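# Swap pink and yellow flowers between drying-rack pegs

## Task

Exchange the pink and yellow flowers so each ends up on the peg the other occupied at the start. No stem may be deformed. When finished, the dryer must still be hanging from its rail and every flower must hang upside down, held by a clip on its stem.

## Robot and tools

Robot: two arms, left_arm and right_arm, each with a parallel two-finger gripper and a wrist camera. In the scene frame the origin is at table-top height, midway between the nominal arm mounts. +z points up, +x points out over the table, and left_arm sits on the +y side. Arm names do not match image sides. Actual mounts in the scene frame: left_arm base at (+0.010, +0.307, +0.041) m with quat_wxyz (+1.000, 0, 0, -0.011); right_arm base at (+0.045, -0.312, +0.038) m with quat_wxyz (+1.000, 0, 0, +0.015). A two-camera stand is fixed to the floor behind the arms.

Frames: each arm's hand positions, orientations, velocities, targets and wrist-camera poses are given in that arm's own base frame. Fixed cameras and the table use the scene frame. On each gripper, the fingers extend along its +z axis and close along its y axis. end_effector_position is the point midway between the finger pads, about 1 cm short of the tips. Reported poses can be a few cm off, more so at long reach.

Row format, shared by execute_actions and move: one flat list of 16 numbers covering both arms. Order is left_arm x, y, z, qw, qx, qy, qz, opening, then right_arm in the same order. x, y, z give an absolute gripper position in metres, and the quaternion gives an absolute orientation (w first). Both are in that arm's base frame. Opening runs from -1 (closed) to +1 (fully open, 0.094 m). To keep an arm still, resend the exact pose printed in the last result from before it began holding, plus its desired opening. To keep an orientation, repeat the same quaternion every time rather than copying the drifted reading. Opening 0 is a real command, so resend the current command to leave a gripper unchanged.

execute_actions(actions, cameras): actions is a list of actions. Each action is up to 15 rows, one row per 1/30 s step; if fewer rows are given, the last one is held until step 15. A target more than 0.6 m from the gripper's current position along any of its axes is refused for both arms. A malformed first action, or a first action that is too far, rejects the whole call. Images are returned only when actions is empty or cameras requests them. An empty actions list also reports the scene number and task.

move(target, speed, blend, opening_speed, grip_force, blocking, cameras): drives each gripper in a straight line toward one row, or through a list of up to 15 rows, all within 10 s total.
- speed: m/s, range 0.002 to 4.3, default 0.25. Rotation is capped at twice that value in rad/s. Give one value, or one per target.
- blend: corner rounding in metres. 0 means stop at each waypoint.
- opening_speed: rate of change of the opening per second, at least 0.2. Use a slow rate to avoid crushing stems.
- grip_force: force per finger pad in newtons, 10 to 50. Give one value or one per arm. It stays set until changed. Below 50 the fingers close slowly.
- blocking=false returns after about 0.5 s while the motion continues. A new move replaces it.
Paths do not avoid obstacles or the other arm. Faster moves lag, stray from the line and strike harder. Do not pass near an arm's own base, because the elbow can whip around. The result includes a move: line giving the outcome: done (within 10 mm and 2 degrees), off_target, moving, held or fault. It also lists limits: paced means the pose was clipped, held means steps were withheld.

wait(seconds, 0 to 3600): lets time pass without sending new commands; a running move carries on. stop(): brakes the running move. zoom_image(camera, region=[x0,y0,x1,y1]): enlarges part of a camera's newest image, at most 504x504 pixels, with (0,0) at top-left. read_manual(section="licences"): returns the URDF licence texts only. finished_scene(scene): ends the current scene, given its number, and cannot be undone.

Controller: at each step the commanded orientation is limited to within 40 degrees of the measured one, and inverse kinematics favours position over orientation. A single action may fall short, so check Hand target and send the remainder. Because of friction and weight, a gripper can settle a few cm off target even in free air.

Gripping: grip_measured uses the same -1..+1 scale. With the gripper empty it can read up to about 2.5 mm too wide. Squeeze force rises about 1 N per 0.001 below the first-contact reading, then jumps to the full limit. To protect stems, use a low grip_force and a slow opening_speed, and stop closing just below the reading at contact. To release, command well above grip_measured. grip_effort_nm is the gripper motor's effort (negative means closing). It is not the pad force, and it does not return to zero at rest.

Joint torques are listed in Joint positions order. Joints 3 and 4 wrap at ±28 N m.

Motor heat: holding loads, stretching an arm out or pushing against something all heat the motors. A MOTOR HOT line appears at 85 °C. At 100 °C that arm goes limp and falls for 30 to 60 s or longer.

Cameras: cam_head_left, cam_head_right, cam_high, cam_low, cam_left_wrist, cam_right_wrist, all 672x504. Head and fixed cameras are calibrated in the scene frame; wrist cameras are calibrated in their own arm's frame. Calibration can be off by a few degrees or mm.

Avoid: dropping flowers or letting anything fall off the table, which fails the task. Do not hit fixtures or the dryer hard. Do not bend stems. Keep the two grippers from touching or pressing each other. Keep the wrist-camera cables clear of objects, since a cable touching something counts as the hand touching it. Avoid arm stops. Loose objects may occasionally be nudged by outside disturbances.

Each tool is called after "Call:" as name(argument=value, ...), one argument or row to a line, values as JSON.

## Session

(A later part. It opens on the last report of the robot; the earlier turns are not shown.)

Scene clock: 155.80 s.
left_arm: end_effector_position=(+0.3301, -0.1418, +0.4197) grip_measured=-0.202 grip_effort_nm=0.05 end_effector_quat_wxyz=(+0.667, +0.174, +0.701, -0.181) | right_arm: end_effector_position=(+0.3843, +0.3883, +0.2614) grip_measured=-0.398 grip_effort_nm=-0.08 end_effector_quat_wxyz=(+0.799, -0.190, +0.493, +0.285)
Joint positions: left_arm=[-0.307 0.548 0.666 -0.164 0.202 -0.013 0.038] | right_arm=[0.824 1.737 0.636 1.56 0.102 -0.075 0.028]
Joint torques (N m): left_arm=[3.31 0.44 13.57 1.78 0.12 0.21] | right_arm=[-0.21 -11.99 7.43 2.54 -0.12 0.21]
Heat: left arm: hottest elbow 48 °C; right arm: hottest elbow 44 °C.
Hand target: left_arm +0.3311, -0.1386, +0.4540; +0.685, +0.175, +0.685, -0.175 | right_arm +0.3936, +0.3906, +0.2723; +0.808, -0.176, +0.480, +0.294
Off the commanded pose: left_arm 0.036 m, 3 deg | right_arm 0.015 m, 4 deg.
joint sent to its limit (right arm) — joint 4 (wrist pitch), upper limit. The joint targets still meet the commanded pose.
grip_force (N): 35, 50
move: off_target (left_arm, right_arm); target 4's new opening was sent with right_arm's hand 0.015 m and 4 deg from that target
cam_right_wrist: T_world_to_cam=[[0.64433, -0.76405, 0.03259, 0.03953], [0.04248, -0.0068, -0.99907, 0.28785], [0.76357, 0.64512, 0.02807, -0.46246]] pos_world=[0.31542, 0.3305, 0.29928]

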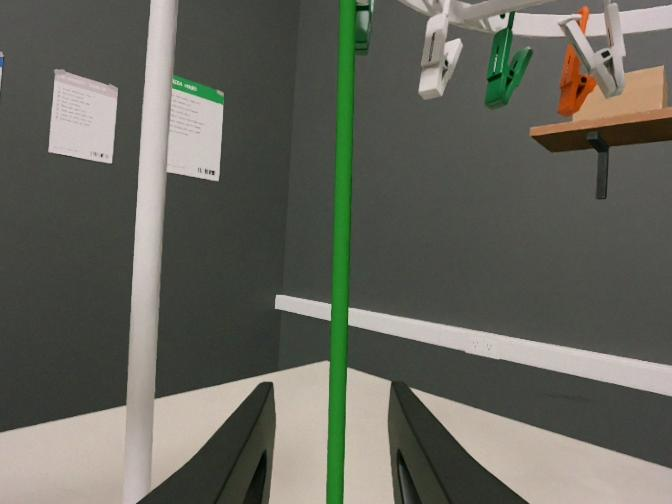

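Call:
move(
  target=[
    [0.333,-0.139,0.455,0.685,0.1752,0.685,-0.1752,-0.2,0.394,0.391,0.272,0.8138,-0.171,0.4698,0.2962,-1],
    [0.40,-0.170,0.457,0.685,0.1752,0.685,-0.1752,-0.2,0.394,0.391,0.272,0.8138,-0.171,0.4698,0.2962,-1],
  ],
  speed=0.06,
  grip_force=[50,35],
  cameras=["cam_right_wrist","cam_left_wrist"],
)

Scene clock: 161.43 s.
left_arm: end_effector_position=(+0.3944, -0.1637, +0.4139) grip_measured=-0.202 grip_effort_nm=0.05 end_effector_quat_wxyz=(+0.657, +0.170, +0.714, -0.175) | right_arm: end_effector_position=(+0.3844, +0.3882, +0.2614) grip_measured=-0.944 grip_effort_nm=-0.76 end_effector_quat_wxyz=(+0.799, -0.190, +0.494, +0.285)
Joint positions: left_arm=[-0.323 0.777 0.747 -0.047 0.17 -0.013 0.038] | right_arm=[0.824 1.737 0.636 1.56 0.102 -0.074 0.003]
Joint torques (N m): left_arm=[1.85 -1.9 13.65 3.12 -0.09 0.2] | right_arm=[-0.32 -11.75 7.46 2.56 -0.1 0.21]
Heat: left arm: hottest elbow 50 °C; right arm: hottest elbow 43 °C.
Hand target: left_arm +0.3968, -0.1686, +0.4558; +0.685, +0.175, +0.685, -0.175 | right_arm +0.3936, +0.3906, +0.2723; +0.808, -0.176, +0.480, +0.294
Off the commanded pose: left_arm 0.044 m, 5 deg | right_arm 0.015 m, 4 deg.
joint sent to its limit (right arm) — joint 4 (wrist pitch), upper limit. The joint targets still meet the commanded pose.
grip_force (N): 50, 35
move: off_target (left_arm, right_arm)
cam_left_wrist: T_world_to_cam=[[-0.46879, -0.88323, 0.01184, 0.03535], [-0.43663, 0.22006, -0.87231, 0.60703], [0.76785, -0.4141, -0.4888, -0.07598]] pos_world=[0.33996, -0.13382, 0.49196]
cam_right_wrist: T_world_to_cam=[[0.64431, -0.7641, 0.03195, 0.03946], [0.04207, -0.00631, -0.99909, 0.28781], [0.76361, 0.64507, 0.02808, -0.46249]] pos_world=[0.31562, 0.33031, 0.29928]
Images, in order (width x height): cam_left_wrist 672x504, cam_right_wrist 672x504.

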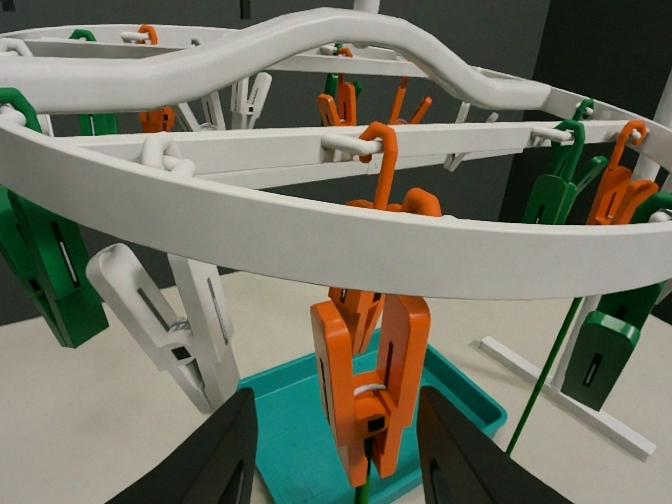

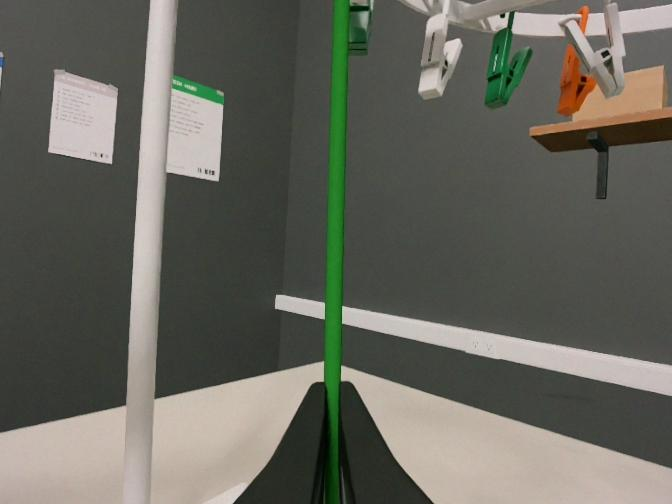

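Call:
move(
  target=[
    [0.40,-0.172,0.470,0.7143,0.1674,0.6545,-0.1827,-0.2,0.394,0.391,0.272,0.8138,-0.171,0.4698,0.2962,-1],
    [0.414,-0.184,0.470,0.7143,0.1674,0.6545,-0.1827,-0.2,0.394,0.391,0.272,0.8138,-0.171,0.4698,0.2962,-1],
  ],
  speed=0.06,
  cameras=["cam_left_wrist"],
)

Scene clock: 167.43 s.
left_arm: end_effector_position=(+0.4077, -0.1774, +0.4299) grip_measured=-0.202 grip_effort_nm=0.05 end_effector_quat_wxyz=(+0.691, +0.168, +0.680, -0.178) | right_arm: end_effector_position=(+0.3855, +0.3893, +0.2550) grip_measured=-0.944 grip_effort_nm=-0.76 end_effector_quat_wxyz=(+0.796, -0.191, +0.498, +0.285)
Joint positions: left_arm=[-0.355 0.831 0.752 0.097 0.14 -0.013 0.038] | right_arm=[0.824 1.749 0.636 1.56 0.102 -0.072 0.003]
Joint torques (N m): left_arm=[1.85 -2.02 13.6 3 -0.12 0.06] | right_arm=[-0.44 -13.16 7.41 2.55 -0.11 0.18]
Heat: left arm: hottest elbow 53 °C; right arm: hottest elbow 42 °C.
Hand target: left_arm +0.4111, -0.1827, +0.4690; +0.714, +0.167, +0.654, -0.183 | right_arm +0.3935, +0.3905, +0.2722; +0.808, -0.176, +0.480, +0.294
Off the commanded pose: left_arm 0.041 m, 4 deg | right_arm 0.019 m, 5 deg.
joint sent to its limit (right arm) — joint 4 (wrist pitch), upper limit. The joint targets still meet the commanded pose.
grip_force (N): 50, 35
move: off_target (left_arm, right_arm)
cam_left_wrist: T_world_to_cam=[[-0.47019, -0.88256, -0.00331, 0.0364], [-0.356, 0.19309, -0.91432, 0.61024], [0.80758, -0.42873, -0.40498, -0.1388]] pos_world=[0.34646, -0.14521, 0.50187]

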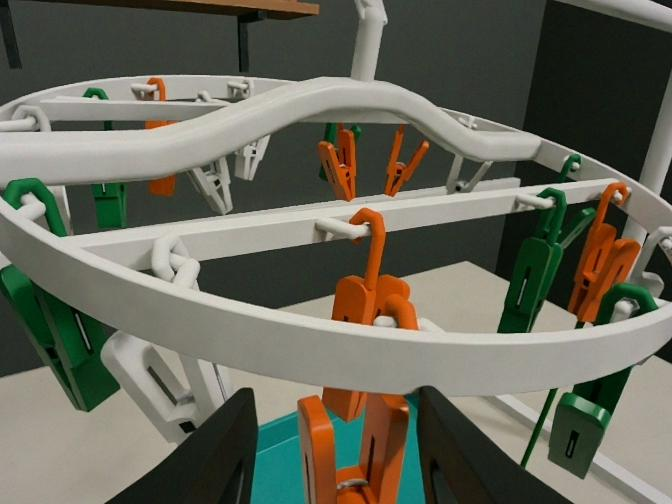

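Call:
move(
  target=[
    [0.411,-0.188,0.460,0.7143,0.1674,0.6545,-0.1827,-0.2,0.394,0.391,0.274,0.8138,-0.171,0.4698,0.2962,-1],
    [0.417,-0.191,0.460,0.7143,0.1674,0.6545,-0.1827,-0.2,0.394,0.391,0.274,0.8138,-0.171,0.4698,0.2962,-1],
  ],
  speed=0.06,
  cameras=["cam_left_wrist","cam_head_left","cam_high"],
)

Call:
zoom_image(
  camera="cam_head_left",
  region=[150, 0, 330, 180],
)

Scene clock: 172.43 s.
left_arm: end_effector_position=(+0.4115, -0.1842, +0.4303) grip_measured=-0.202 grip_effort_nm=0.05 end_effector_quat_wxyz=(+0.696, +0.167, +0.675, -0.179) | right_arm: end_effector_position=(+0.3858, +0.3890, +0.2550) grip_measured=-0.944 grip_effort_nm=-0.76 end_effector_quat_wxyz=(+0.796, -0.191, +0.499, +0.285)
Joint positions: left_arm=[-0.374 0.852 0.752 0.134 0.12 -0.013 0.038] | right_arm=[0.823 1.749 0.636 1.56 0.102 -0.071 0.003]
Joint torques (N m): left_arm=[1.73 -2.2 12.59 2.97 -0.11 0.08] | right_arm=[-0.26 -13.33 7.45 2.56 -0.11 0.17]
Heat: left arm: hottest elbow 55 °C; right arm: hottest elbow 41 °C.
Hand target: left_arm +0.4153, -0.1902, +0.4592; +0.714, +0.167, +0.655, -0.183 | right_arm +0.3934, +0.3904, +0.2742; +0.809, -0.175, +0.479, +0.294
Off the commanded pose: left_arm 0.031 m, 3 deg | right_arm 0.021 m, 5 deg.
joint sent to its limit (right arm) — joint 4 (wrist pitch), upper limit. The joint targets still meet the commanded pose.
grip_force (N): 50, 35
move: off_target (left_arm, right_arm)
cam_left_wrist: T_world_to_cam=[[-0.4691, -0.88313, -0.00475, 0.03236], [-0.34243, 0.18684, -0.92078, 0.6093], [0.81405, -0.43031, -0.39006, -0.15396]] pos_world=[0.34916, -0.15152, 0.50113]
Images, in order (width x height): cam_head_left 672x504, cam_high 672x504, cam_left_wrist 672x504.

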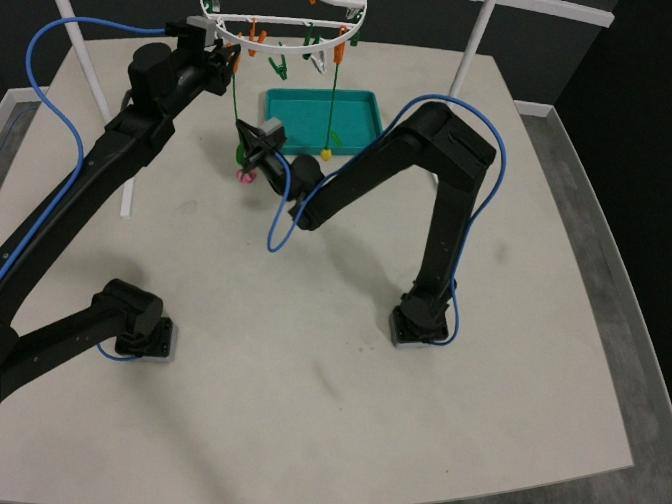

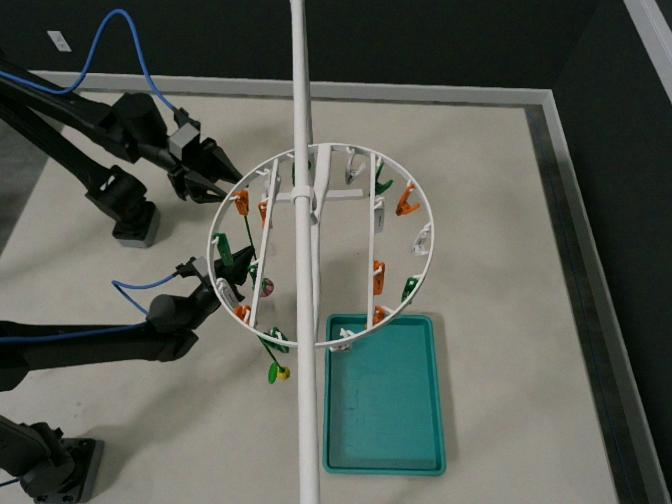

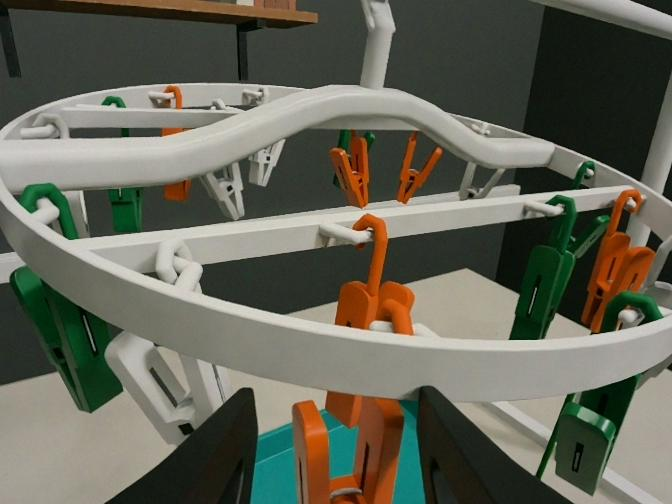

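Scaled by 2.800 from the camera's image (finer frame: 960x720).

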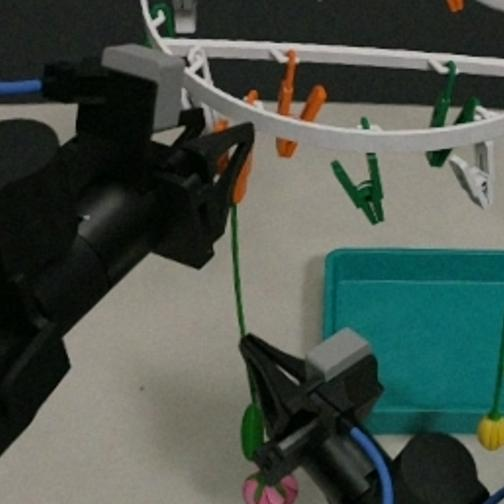

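Call:
move(
  target=[
    [0.406,-0.184,0.440,0.7143,0.1674,0.6545,-0.1827,-0.2,0.394,0.391,0.283,0.8138,-0.171,0.4698,0.2962,-1],
  ],
  speed=0.05,
  cameras=["cam_left_wrist","cam_head_left","cam_high"],
)

Call:
zoom_image(
  camera="cam_head_left",
  region=[150, 0, 330, 180],
)

Scene clock: 176.70 s.
left_arm: end_effector_position=(+0.4100, -0.1840, +0.4267) grip_measured=-0.202 grip_effort_nm=0.05 end_effector_quat_wxyz=(+0.701, +0.167, +0.669, -0.180) | right_arm: end_effector_position=(+0.3871, +0.3901, +0.2621) grip_measured=-0.944 grip_effort_nm=-0.76 end_effector_quat_wxyz=(+0.800, -0.188, +0.493, +0.287)
Joint positions: left_arm=[-0.374 0.85 0.732 0.166 0.122 -0.013 0.038] | right_arm=[0.822 1.743 0.646 1.56 0.102 -0.071 0.003]
Joint torques (N m): left_arm=[2.37 -4.25 9.35 3.11 0.11 0.08] | right_arm=[-0.09 -14.1 7.32 2.59 -0.11 0.15]
Heat: left arm: hottest elbow 56 °C; right arm: hottest elbow 41 °C.
Hand target: left_arm +0.4058, -0.1840, +0.4399; +0.714, +0.167, +0.655, -0.183 | right_arm +0.3933, +0.3904, +0.2829; +0.813, -0.172, +0.471, +0.296
Off the commanded pose: left_arm 0.014 m, 2 deg | right_arm 0.022 m, 4 deg.
joint sent to its limit (right arm) — joint 4 (wrist pitch), upper limit. The joint targets still meet the commanded pose.
grip_force (N): 50, 35
move: off_target (left_arm, right_arm)
cam_left_wrist: T_world_to_cam=[[-0.47107, -0.88207, -0.00654, 0.03353], [-0.32977, 0.18298, -0.92616, 0.60184], [0.81814, -0.43413, -0.37707, -0.16207]] pos_world=[0.34686, -0.15091, 0.4965]
Images, in order (width x height): cam_head_left 672x504, cam_high 672x504, cam_left_wrist 672x504.

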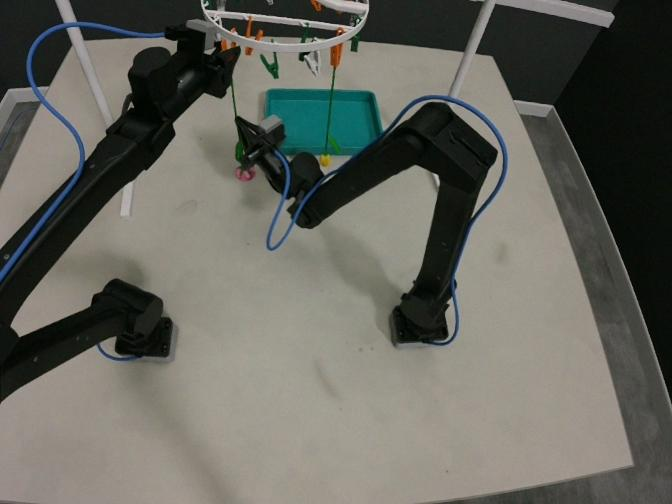

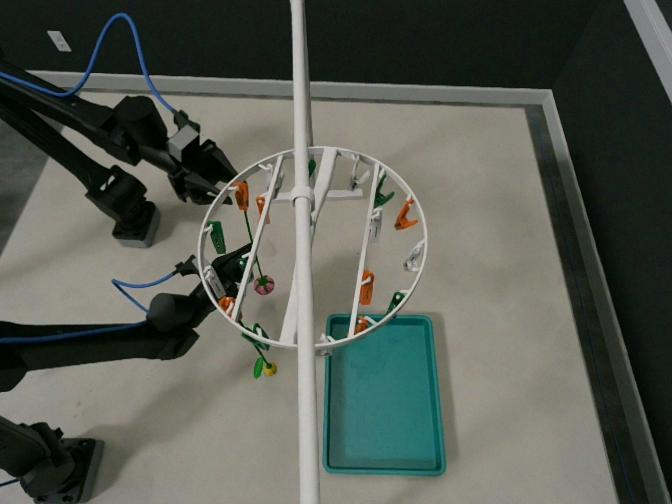

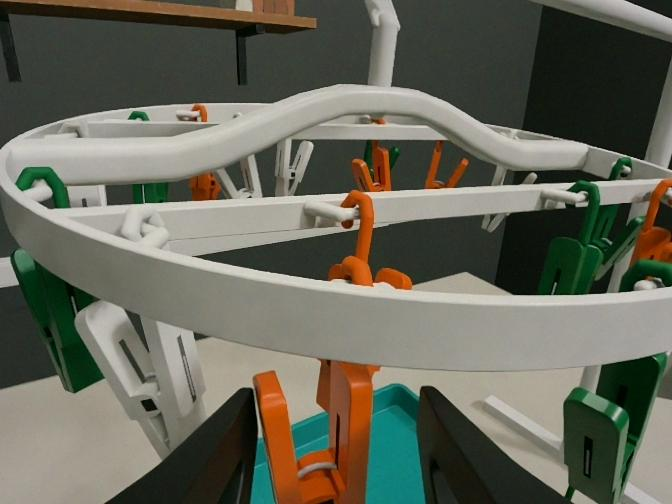

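Scaled by 2.800 from the camera's image (finer frame: 960x720).

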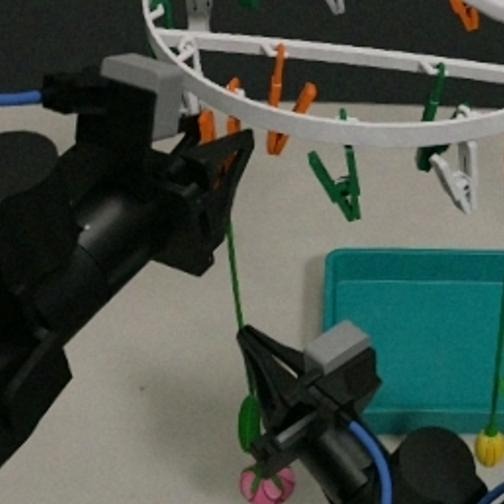

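Call:
move(
  target=[
    [0.410,-0.179,0.440,0.7143,0.1674,0.6545,-0.1827,-0.2,0.394,0.391,0.283,0.8138,-0.171,0.4698,0.2962,-1],
    [0.410,-0.179,0.440,0.7143,0.1674,0.6545,-0.1827,-0.65,0.394,0.391,0.283,0.8138,-0.171,0.4698,0.2962,-1],
  ],
  speed=0.05,
  opening_speed=0.4,
  cameras=["cam_left_wrist","cam_head_left","cam_right_wrist"],
)

Call:
zoom_image(
  camera="cam_left_wrist",
  region=[200, 320, 480, 504],
)

Scene clock: 186.67 s.
left_arm: end_effector_position=(+0.4100, -0.1831, +0.4285) grip_measured=-0.643 grip_effort_nm=-0.41 end_effector_quat_wxyz=(+0.703, +0.171, +0.666, -0.184) | right_arm: end_effector_position=(+0.3871, +0.3901, +0.2621) grip_measured=-0.944 grip_effort_nm=-0.76 end_effector_quat_wxyz=(+0.800, -0.188, +0.493, +0.287)
Joint positions: left_arm=[-0.363 0.85 0.732 0.174 0.144 -0.013 0.017] | right_arm=[0.822 1.743 0.646 1.56 0.102 -0.071 0.003]
Joint torques (N m): left_arm=[3.25 -3.78 9.55 2.93 0.09 0.06] | right_arm=[-0.03 -13.86 7.31 2.54 -0.11 0.16]
Heat: left arm: hottest elbow 53 °C; right arm: hottest elbow 40 °C.
Hand target: left_arm +0.4098, -0.1790, +0.4399; +0.714, +0.168, +0.655, -0.183 | right_arm +0.3933, +0.3904, +0.2829; +0.813, -0.172, +0.471, +0.296
Off the commanded pose: left_arm 0.012 m, 2 deg | right_arm 0.022 m, 4 deg.
joint sent to its limit (right arm) — joint 4 (wrist pitch), upper limit. The joint targets still meet the commanded pose.
grip_force (N): 50, 35
move: off_target (left_arm, right_arm); target 2's new opening was sent with left_arm's hand 0.013 m and 2 deg from that target
cam_left_wrist: T_world_to_cam=[[-0.48138, -0.87647, -0.00866, 0.04043], [-0.32064, 0.18528, -0.9289, 0.60119], [0.81576, -0.44438, -0.37022, -0.16479]] pos_world=[0.34666, -0.14919, 0.49779]
cam_right_wrist: T_world_to_cam=[[0.64445, -0.76411, 0.02873, 0.04], [0.04285, -0.00142, -0.99908, 0.28614], [0.76344, 0.64509, 0.03182, -0.46665]] pos_world=[0.31822, 0.332, 0.29958]
Images, in order (width x height): cam_head_left 672x504, cam_left_wrist 672x504, cam_right_wrist 672x504.

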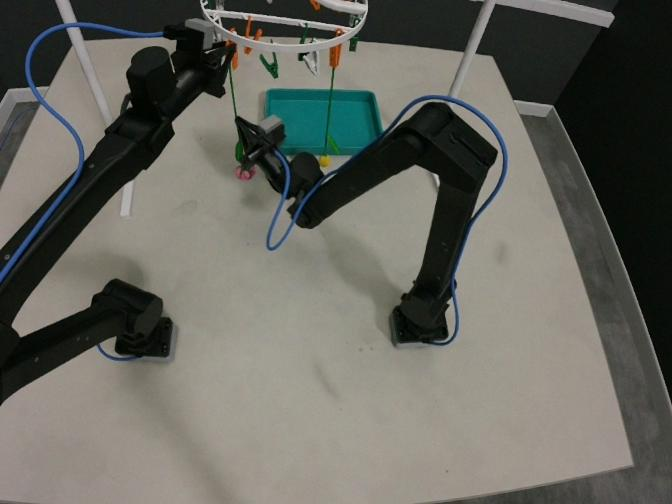

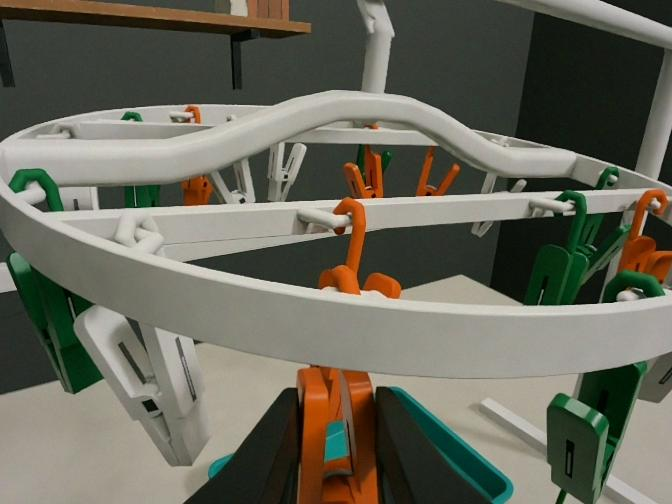

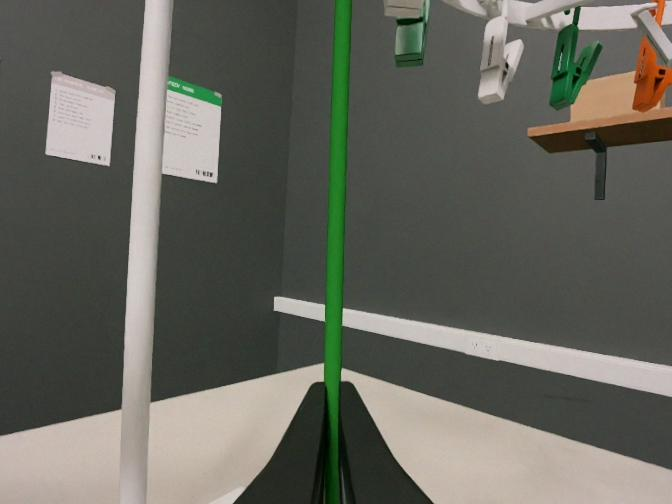

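Scaled by 1.800 from the camera's image (finer frame: 960x720).

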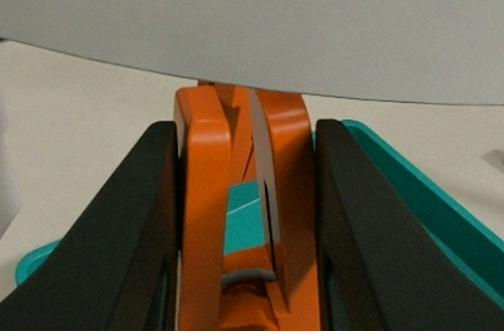

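Call:
move(
  target=[
    [0.410,-0.179,0.440,0.7143,0.1674,0.6545,-0.1827,-0.9,0.394,0.391,0.283,0.8138,-0.171,0.4698,0.2962,-1],
  ],
  opening_speed=0.4,
  cameras=["cam_left_wrist","cam_head_right"],
)

Call:
zoom_image(
  camera="cam_left_wrist",
  region=[200, 320, 480, 504],
)

Call:
zoom_image(
  camera="cam_head_right",
  region=[150, 0, 330, 200],
)

Scene clock: 189.70 s.
left_arm: end_effector_position=(+0.4099, -0.1831, +0.4290) grip_measured=-0.737 grip_effort_nm=-1.03 end_effector_quat_wxyz=(+0.703, +0.171, +0.665, -0.184) | right_arm: end_effector_position=(+0.3871, +0.3901, +0.2621) grip_measured=-0.944 grip_effort_nm=-0.76 end_effector_quat_wxyz=(+0.800, -0.188, +0.493, +0.287)
Joint positions: left_arm=[-0.363 0.85 0.732 0.176 0.144 -0.013 0.012] | right_arm=[0.822 1.743 0.646 1.56 0.102 -0.071 0.003]
Joint torques (N m): left_arm=[3.19 -3.72 9.57 2.84 0.09 0.06] | right_arm=[-0.03 -13.92 7.34 2.52 -0.12 0.17]
Heat: left arm: hottest elbow 53 °C; right arm: hottest elbow 40 °C.
Hand target: left_arm +0.4098, -0.1790, +0.4399; +0.714, +0.167, +0.655, -0.183 | right_arm +0.3933, +0.3904, +0.2829; +0.813, -0.172, +0.471, +0.296
Off the commanded pose: left_arm 0.012 m, 2 deg | right_arm 0.022 m, 4 deg.
joint sent to its limit (right arm) — joint 4 (wrist pitch), upper limit. The joint targets still meet the commanded pose.
grip_force (N): 50, 35
move: off_target (left_arm, right_arm)
cam_left_wrist: T_world_to_cam=[[-0.48138, -0.87647, -0.00891, 0.0406], [-0.31893, 0.18462, -0.92962, 0.60118], [0.81643, -0.44466, -0.3684, -0.1657]] pos_world=[0.34656, -0.14909, 0.49818]
Images, in order (width x height): cam_head_right 672x504, cam_left_wrist 672x504.

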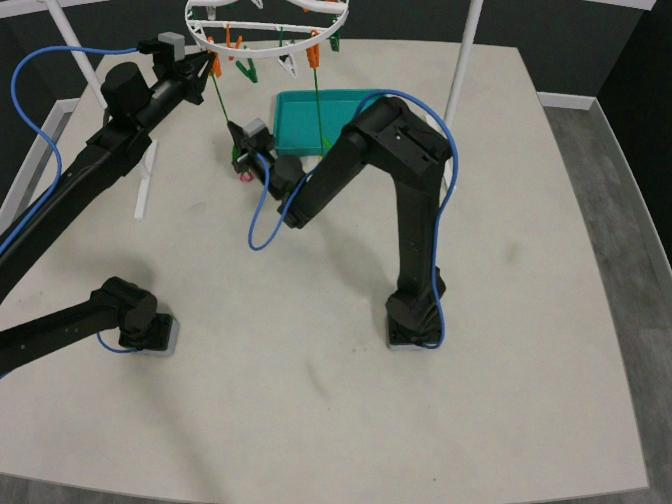

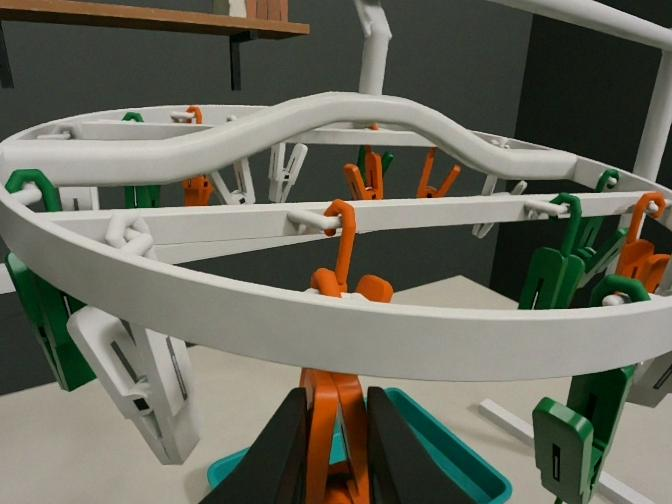

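Scaled by 1.800 from the camera's image (finer frame: 960x720).

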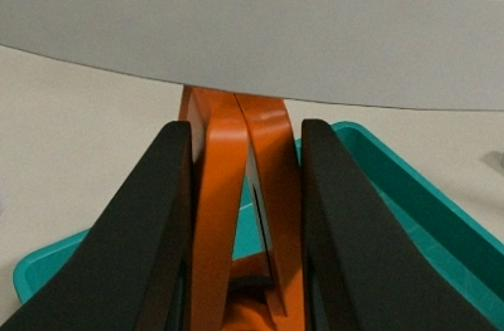

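Scaled by 2.520 from the camera's image (finer frame: 960x720).

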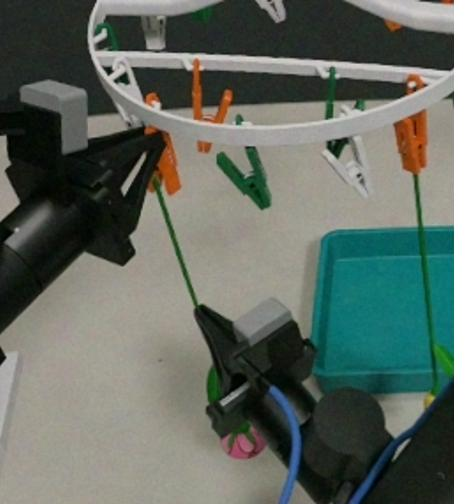

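Call:
move(
  target=[
    [0.410,-0.179,0.440,0.7143,0.1674,0.6545,-0.1827,-0.9,0.394,0.391,0.243,0.8138,-0.171,0.4698,0.2962,-1],
  ],
  speed=0.06,
  cameras=["cam_head_left","cam_head_right","cam_right_wrist"],
)

Call:
zoom_image(
  camera="cam_head_right",
  region=[150, 0, 330, 200],
)

Scene clock: 192.50 s.
left_arm: end_effector_position=(+0.4099, -0.1831, +0.4290) grip_measured=-0.738 grip_effort_nm=-1.06 end_effector_quat_wxyz=(+0.703, +0.171, +0.665, -0.184) | right_arm: end_effector_position=(+0.3900, +0.3932, +0.2435) grip_measured=-0.944 grip_effort_nm=-0.76 end_effector_quat_wxyz=(+0.791, -0.194, +0.506, +0.283)
Joint positions: left_arm=[-0.363 0.85 0.732 0.176 0.144 -0.013 0.012] | right_arm=[0.822 1.779 0.646 1.56 0.102 -0.07 0.003]
Joint torques (N m): left_arm=[3.37 -3.78 9.55 2.86 0.09 0.06] | right_arm=[-0.03 -12.28 5.09 2.52 -0.05 0.24]
Heat: left arm: hottest elbow 52 °C; right arm: hottest elbow 40 °C.
Hand target: left_arm +0.4098, -0.1790, +0.4399; +0.714, +0.167, +0.655, -0.182 | right_arm +0.3940, +0.3911, +0.2434; +0.793, -0.185, +0.503, +0.289
Off the commanded pose: left_arm 0.012 m, 2 deg | right_arm 0.005 m, 6 deg.
joint sent to its limit (right arm) — joint 4 (wrist pitch), upper limit. The joint targets are off in orientation, not in position.
grip_force (N): 50, 35
move: off_target (left_arm, right_arm)
cam_right_wrist: T_world_to_cam=[[0.64569, -0.76295, 0.03152, 0.03948], [0.01806, -0.02601, -0.9995, 0.28684], [0.76339, 0.64594, -0.00302, -0.46216]] pos_world=[0.32213, 0.33611, 0.28406]

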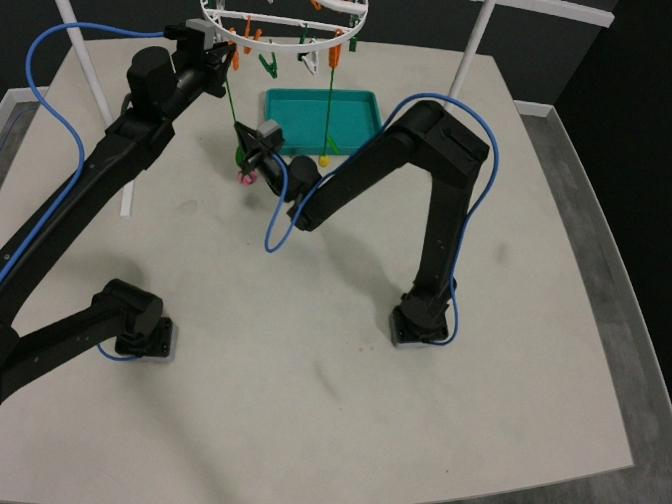

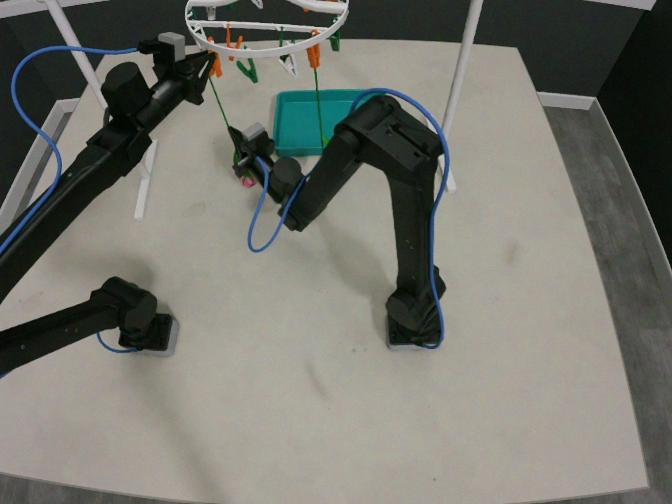

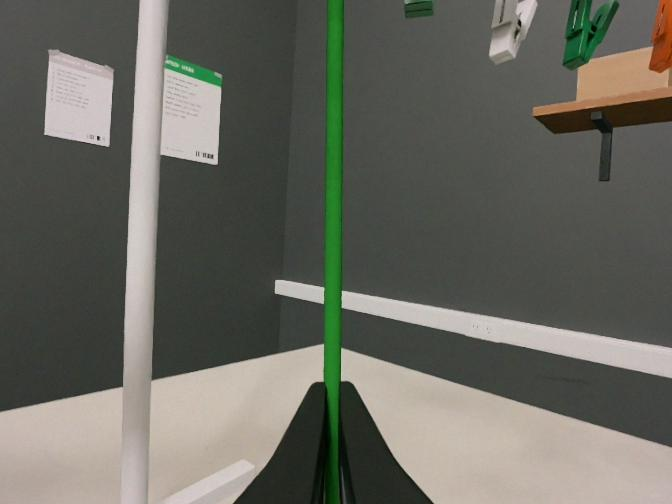

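Scaled by 2.520 from the camera's image (finer frame: 960x720).

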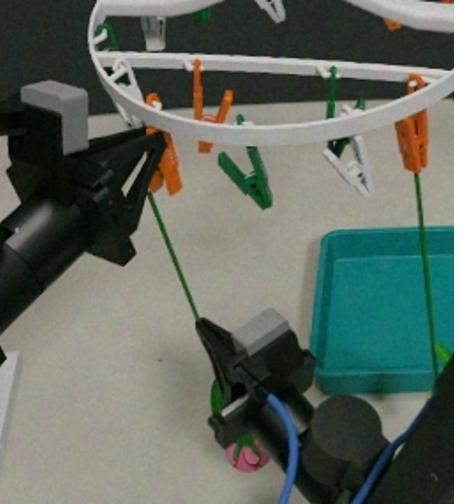

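Call:
move(
  target=[
    [0.410,-0.179,0.440,0.7143,0.1674,0.6545,-0.1827,-0.9,0.394,0.391,0.205,0.8138,-0.171,0.4698,0.2962,-1],
    [0.410,-0.179,0.440,0.7143,0.1674,0.6545,-0.1827,-0.9,0.34,0.36,0.195,0.8138,-0.171,0.4698,0.2962,-1],
    [0.410,-0.179,0.440,0.7143,0.1674,0.6545,-0.1827,-0.1,0.34,0.36,0.195,0.8138,-0.171,0.4698,0.2962,-1],
    [0.34,-0.14,0.440,0.7143,0.1674,0.6545,-0.1827,-0.1,0.34,0.36,0.195,0.8138,-0.171,0.4698,0.2962,-1],
  ],
  speed=[0.08,0.1,0.1,0.1],
  opening_speed=0.6,
  cameras=["cam_head_left","cam_left_wrist","cam_right_wrist","cam_high"],
)

Scene clock: 203.30 s.
left_arm: end_effector_position=(+0.3409, -0.1440, +0.4380) grip_measured=-0.102 grip_effort_nm=0.05 end_effector_quat_wxyz=(+0.713, +0.172, +0.654, -0.184) | right_arm: end_effector_position=(+0.3467, +0.3604, +0.1897) grip_measured=-0.944 grip_effort_nm=-0.76 end_effector_quat_wxyz=(+0.750, -0.214, +0.568, +0.265)
Joint positions: left_arm=[-0.302 0.584 0.638 0.033 0.206 -0.013 0.042] | right_arm=[0.859 1.75 0.46 1.56 0.155 -0.063 0.003]
Joint torques (N m): left_arm=[3.37 -1.14 9.28 1.87 0.11 -0.01] | right_arm=[1.38 -12.34 2.86 2.73 0.02 0.16]
Heat: left arm: hottest elbow 51 °C; right arm: hottest elbow 38 °C.
Hand target: left_arm +0.3400, -0.1400, +0.4400; +0.714, +0.167, +0.654, -0.183 | right_arm +0.3403, +0.3601, +0.1956; +0.752, -0.208, +0.561, +0.276
Off the commanded pose: left_arm 0.005 m, 1 deg | right_arm 0.009 m, 15 deg.
joint sent to its limit (right arm) — joint 4 (wrist pitch), upper limit. The joint targets are off in orientation, not in position.
grip_force (N): 50, 35
move: off_target (right_arm); target 3's new opening was sent with left_arm's hand 0.012 m and 2 deg from that target
cam_left_wrist: T_world_to_cam=[[-0.48112, -0.87646, -0.01835, 0.04575], [-0.29126, 0.17955, -0.93964, 0.57445], [0.82685, -0.44674, -0.34167, -0.10418]] pos_world=[0.27546, -0.10959, 0.50502]
cam_right_wrist: T_world_to_cam=[[0.64141, -0.76661, 0.03003, 0.04716], [-0.10379, -0.12548, -0.98665, 0.30872], [0.76015, 0.62973, -0.16005, -0.37134]] pos_world=[0.28407, 0.30873, 0.24375]
Images, in order (width x height): cam_head_left 672x504, cam_high 672x504, cam_left_wrist 672x504, cam_right_wrist 672x504.

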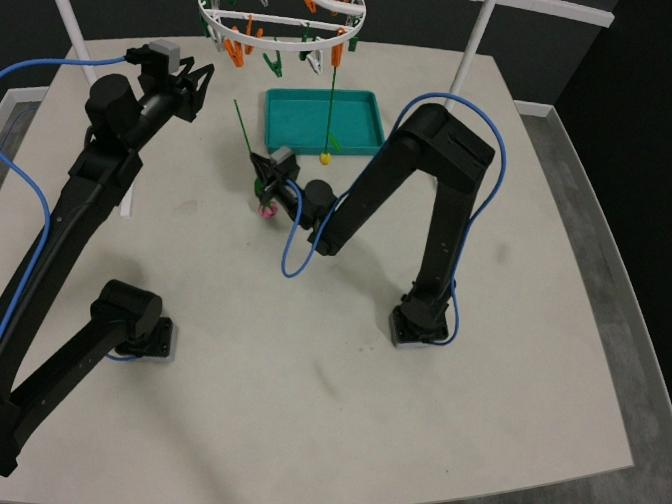

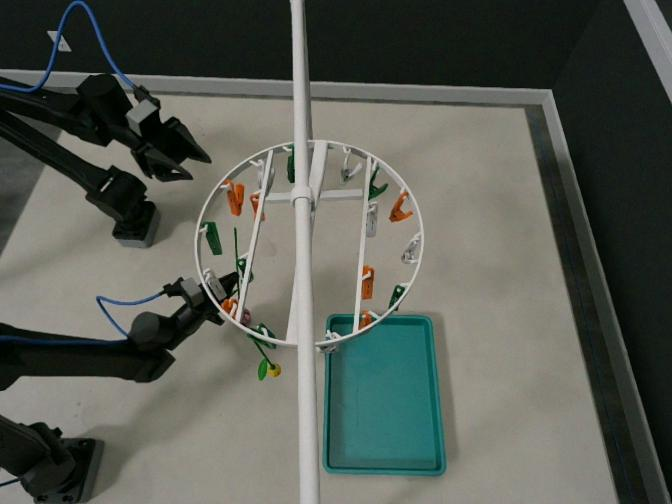

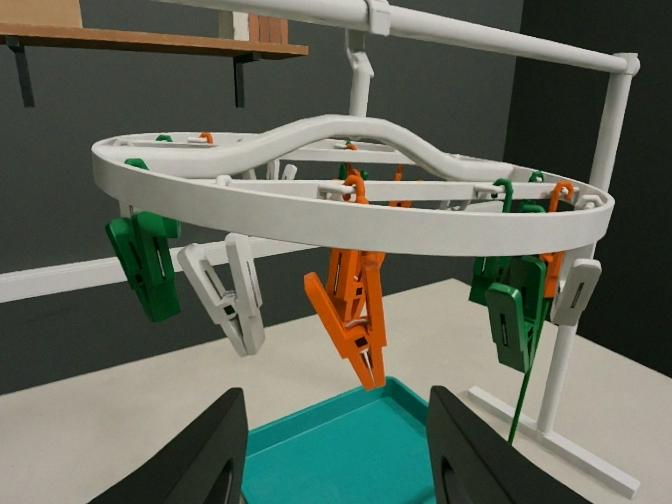

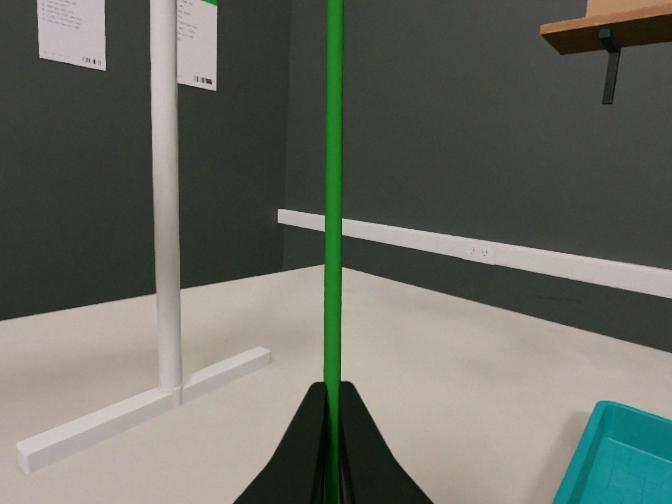

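Call:
move(
  target=[
    [0.34,-0.14,0.440,0.7143,0.1674,0.6545,-0.1827,-0.1,0.30,0.30,0.2,0.7,-0.1,0.7,0.1,-1],
    [0.34,-0.14,0.440,0.7143,0.1674,0.6545,-0.1827,-0.1,0.294,0.2834,0.12,0,0.0148,0.9999,0,-1],
  ],
  speed=0.25,
  blend=0.04,
  cameras=["cam_head_left","cam_head_right","cam_right_wrist","cam_low"],
)

Scene clock: 218.90 s.
left_arm: end_effector_position=(+0.3409, -0.1440, +0.4380) grip_measured=-0.102 grip_effort_nm=0.05 end_effector_quat_wxyz=(+0.713, +0.172, +0.654, -0.184) | right_arm: end_effector_position=(+0.2778, +0.2716, +0.1064) grip_measured=-0.944 grip_effort_nm=-0.76 end_effector_quat_wxyz=(-0.011, +0.008, +1.000, -0.012)
Joint positions: left_arm=[-0.302 0.584 0.638 0.033 0.207 -0.013 0.042] | right_arm=[0.776 1.466 1.034 -1.171 0.002 0.792 0.003]
Joint torques (N m): left_arm=[3.37 -1.14 9.26 1.74 0.1 -0.01] | right_arm=[-0.26 -10.99 11.22 -0.17 -0.05 0.09]
Heat: left arm: hottest elbow 50 °C; right arm: hottest elbow 37 °C.
Hand target: left_arm +0.3400, -0.1401, +0.4400; +0.714, +0.167, +0.654, -0.183 | right_arm +0.2935, +0.2828, +0.1202; +0.000, +0.015, +1.000, +0.000
Off the commanded pose: left_arm 0.005 m, 1 deg | right_arm 0.024 m, 2 deg.
grip_force (N): 50, 35
move: off_target (right_arm)
cam_right_wrist: T_world_to_cam=[[-0.00693, -0.9998, 0.01867, 0.27045], [-0.90036, 0.01436, 0.43491, 0.24034], [-0.43509, -0.01379, -0.90028, 0.30923]] pos_world=[0.35281, 0.27121, 0.16882]
Images, in order (width x height): cam_head_left 672x504, cam_head_right 672x504, cam_low 672x504, cam_right_wrist 672x504.

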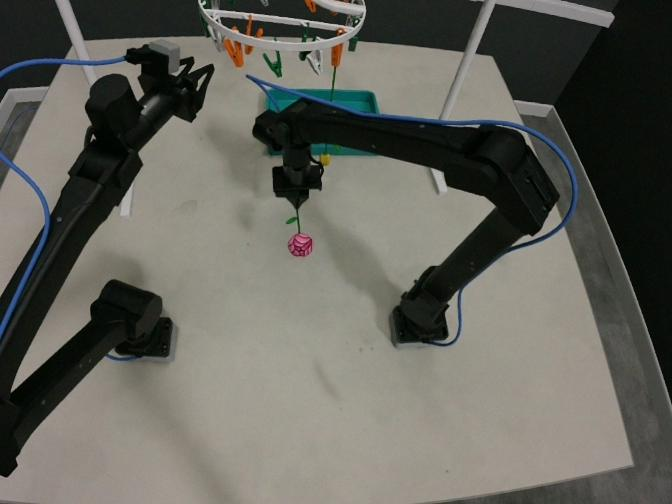

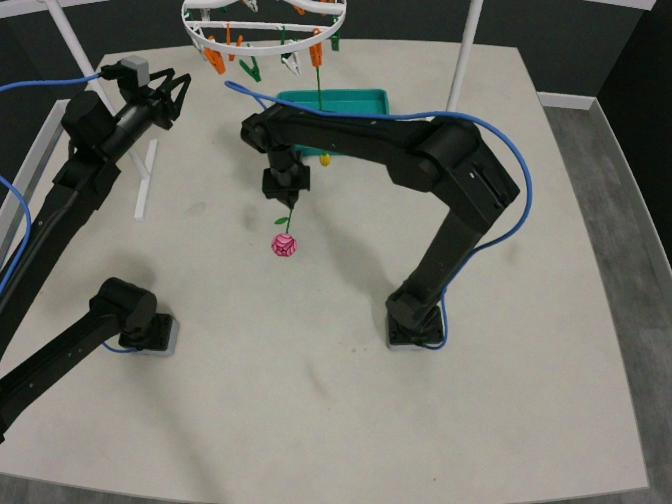

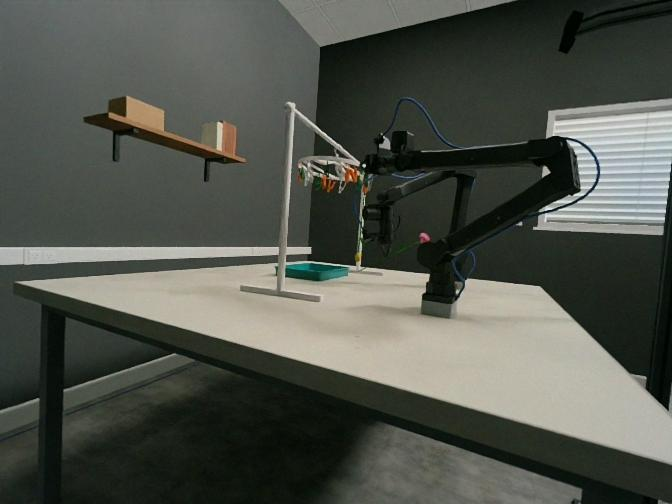

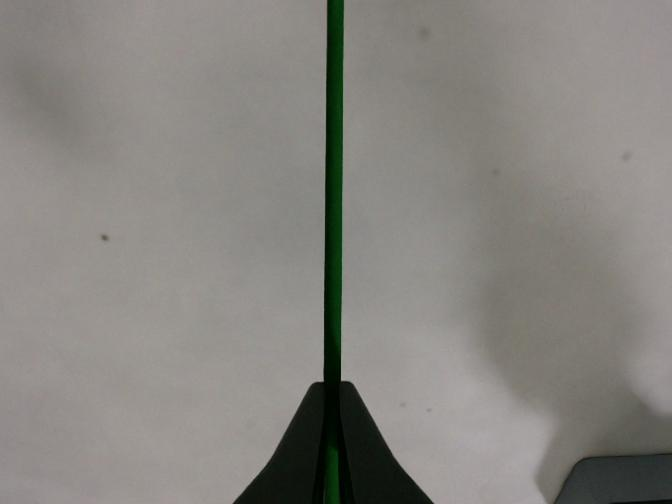

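Call:
move(
  target=[
    [0.34,-0.14,0.440,0.7143,0.1674,0.6545,-0.1827,-0.1,0.294,0.2834,0.08,0.1908,0.0145,0.9815,-0.0028,-1],
    [0.34,-0.14,0.440,0.7143,0.1674,0.6545,-0.1827,-0.1,0.294,0.2834,0.025,0.1908,0.0145,0.9815,-0.0028,-1],
  ],
  speed=[0.2,0.1],
  cameras=["cam_head_left","cam_right_wrist","cam_low"],
)

Call:
zoom_image(
  camera="cam_low",
  region=[330, 180, 490, 300],
)

Scene clock: 225.83 s.
left_arm: end_effector_position=(+0.3409, -0.1440, +0.4380) grip_measured=-0.102 grip_effort_nm=0.05 end_effector_quat_wxyz=(+0.713, +0.172, +0.654, -0.184) | right_arm: end_effector_position=(+0.2976, +0.2822, +0.0307) grip_measured=-0.944 grip_effort_nm=-0.76 end_effector_quat_wxyz=(+0.192, +0.011, +0.981, -0.003)
Joint positions: left_arm=[-0.302 0.584 0.638 0.033 0.207 -0.013 0.042] | right_arm=[0.886 1.492 0.78 -0.615 0.302 0.871 0.003]
Joint torques (N m): left_arm=[3.31 -1.14 9.25 1.73 0.11 -0.02] | right_arm=[1.2 -10.11 5.98 1.26 0.33 0.21]
Heat: left arm: hottest elbow 49 °C; right arm: hottest elbow 37 °C.
Hand target: left_arm +0.3400, -0.1401, +0.4400; +0.714, +0.167, +0.654, -0.183 | right_arm +0.2940, +0.2833, +0.0251; +0.191, +0.014, +0.982, -0.003
Off the commanded pose: left_arm 0.005 m, 1 deg | right_arm 0.007 m, 0 deg.
grip_force (N): 50, 35
move: done
cam_right_wrist: T_world_to_cam=[[-0.01184, -0.99993, -0.00081, 0.28464], [-0.99901, 0.01179, 0.04286, 0.33299], [-0.04285, 0.00131, -0.99908, 0.13182]] pos_world=[0.34168, 0.28052, 0.11766]
Images, in order (width x height): cam_head_left 672x504, cam_low 672x504, cam_right_wrist 672x504.

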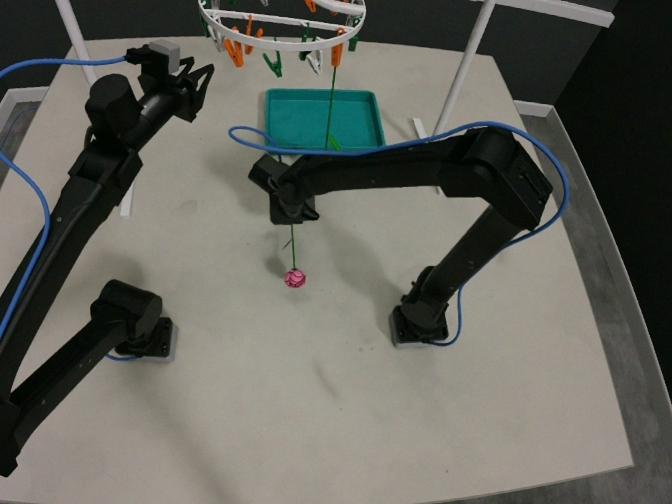

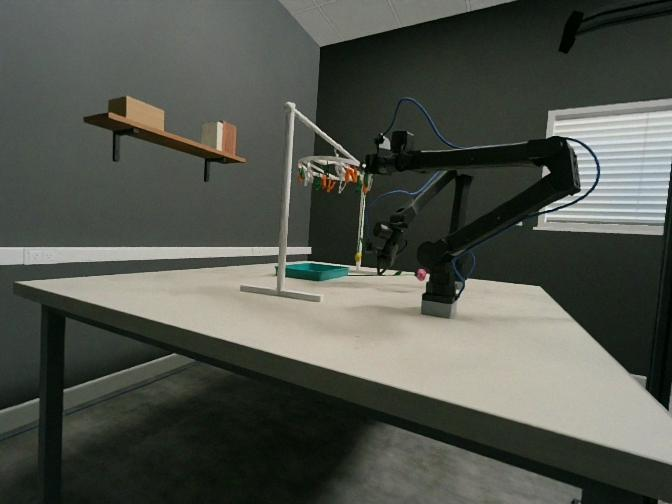

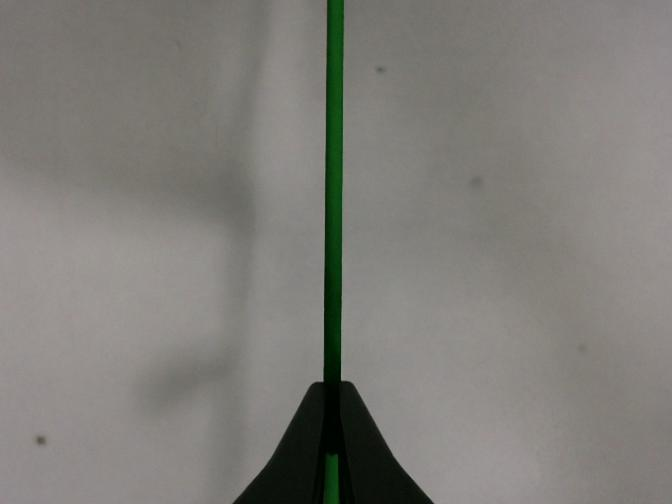

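Scaled by 3.150 from the camera's image (finer frame: 960x720).

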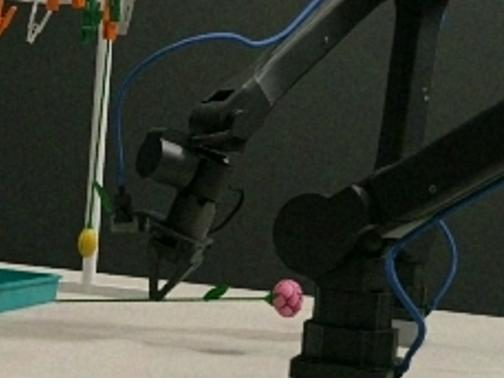

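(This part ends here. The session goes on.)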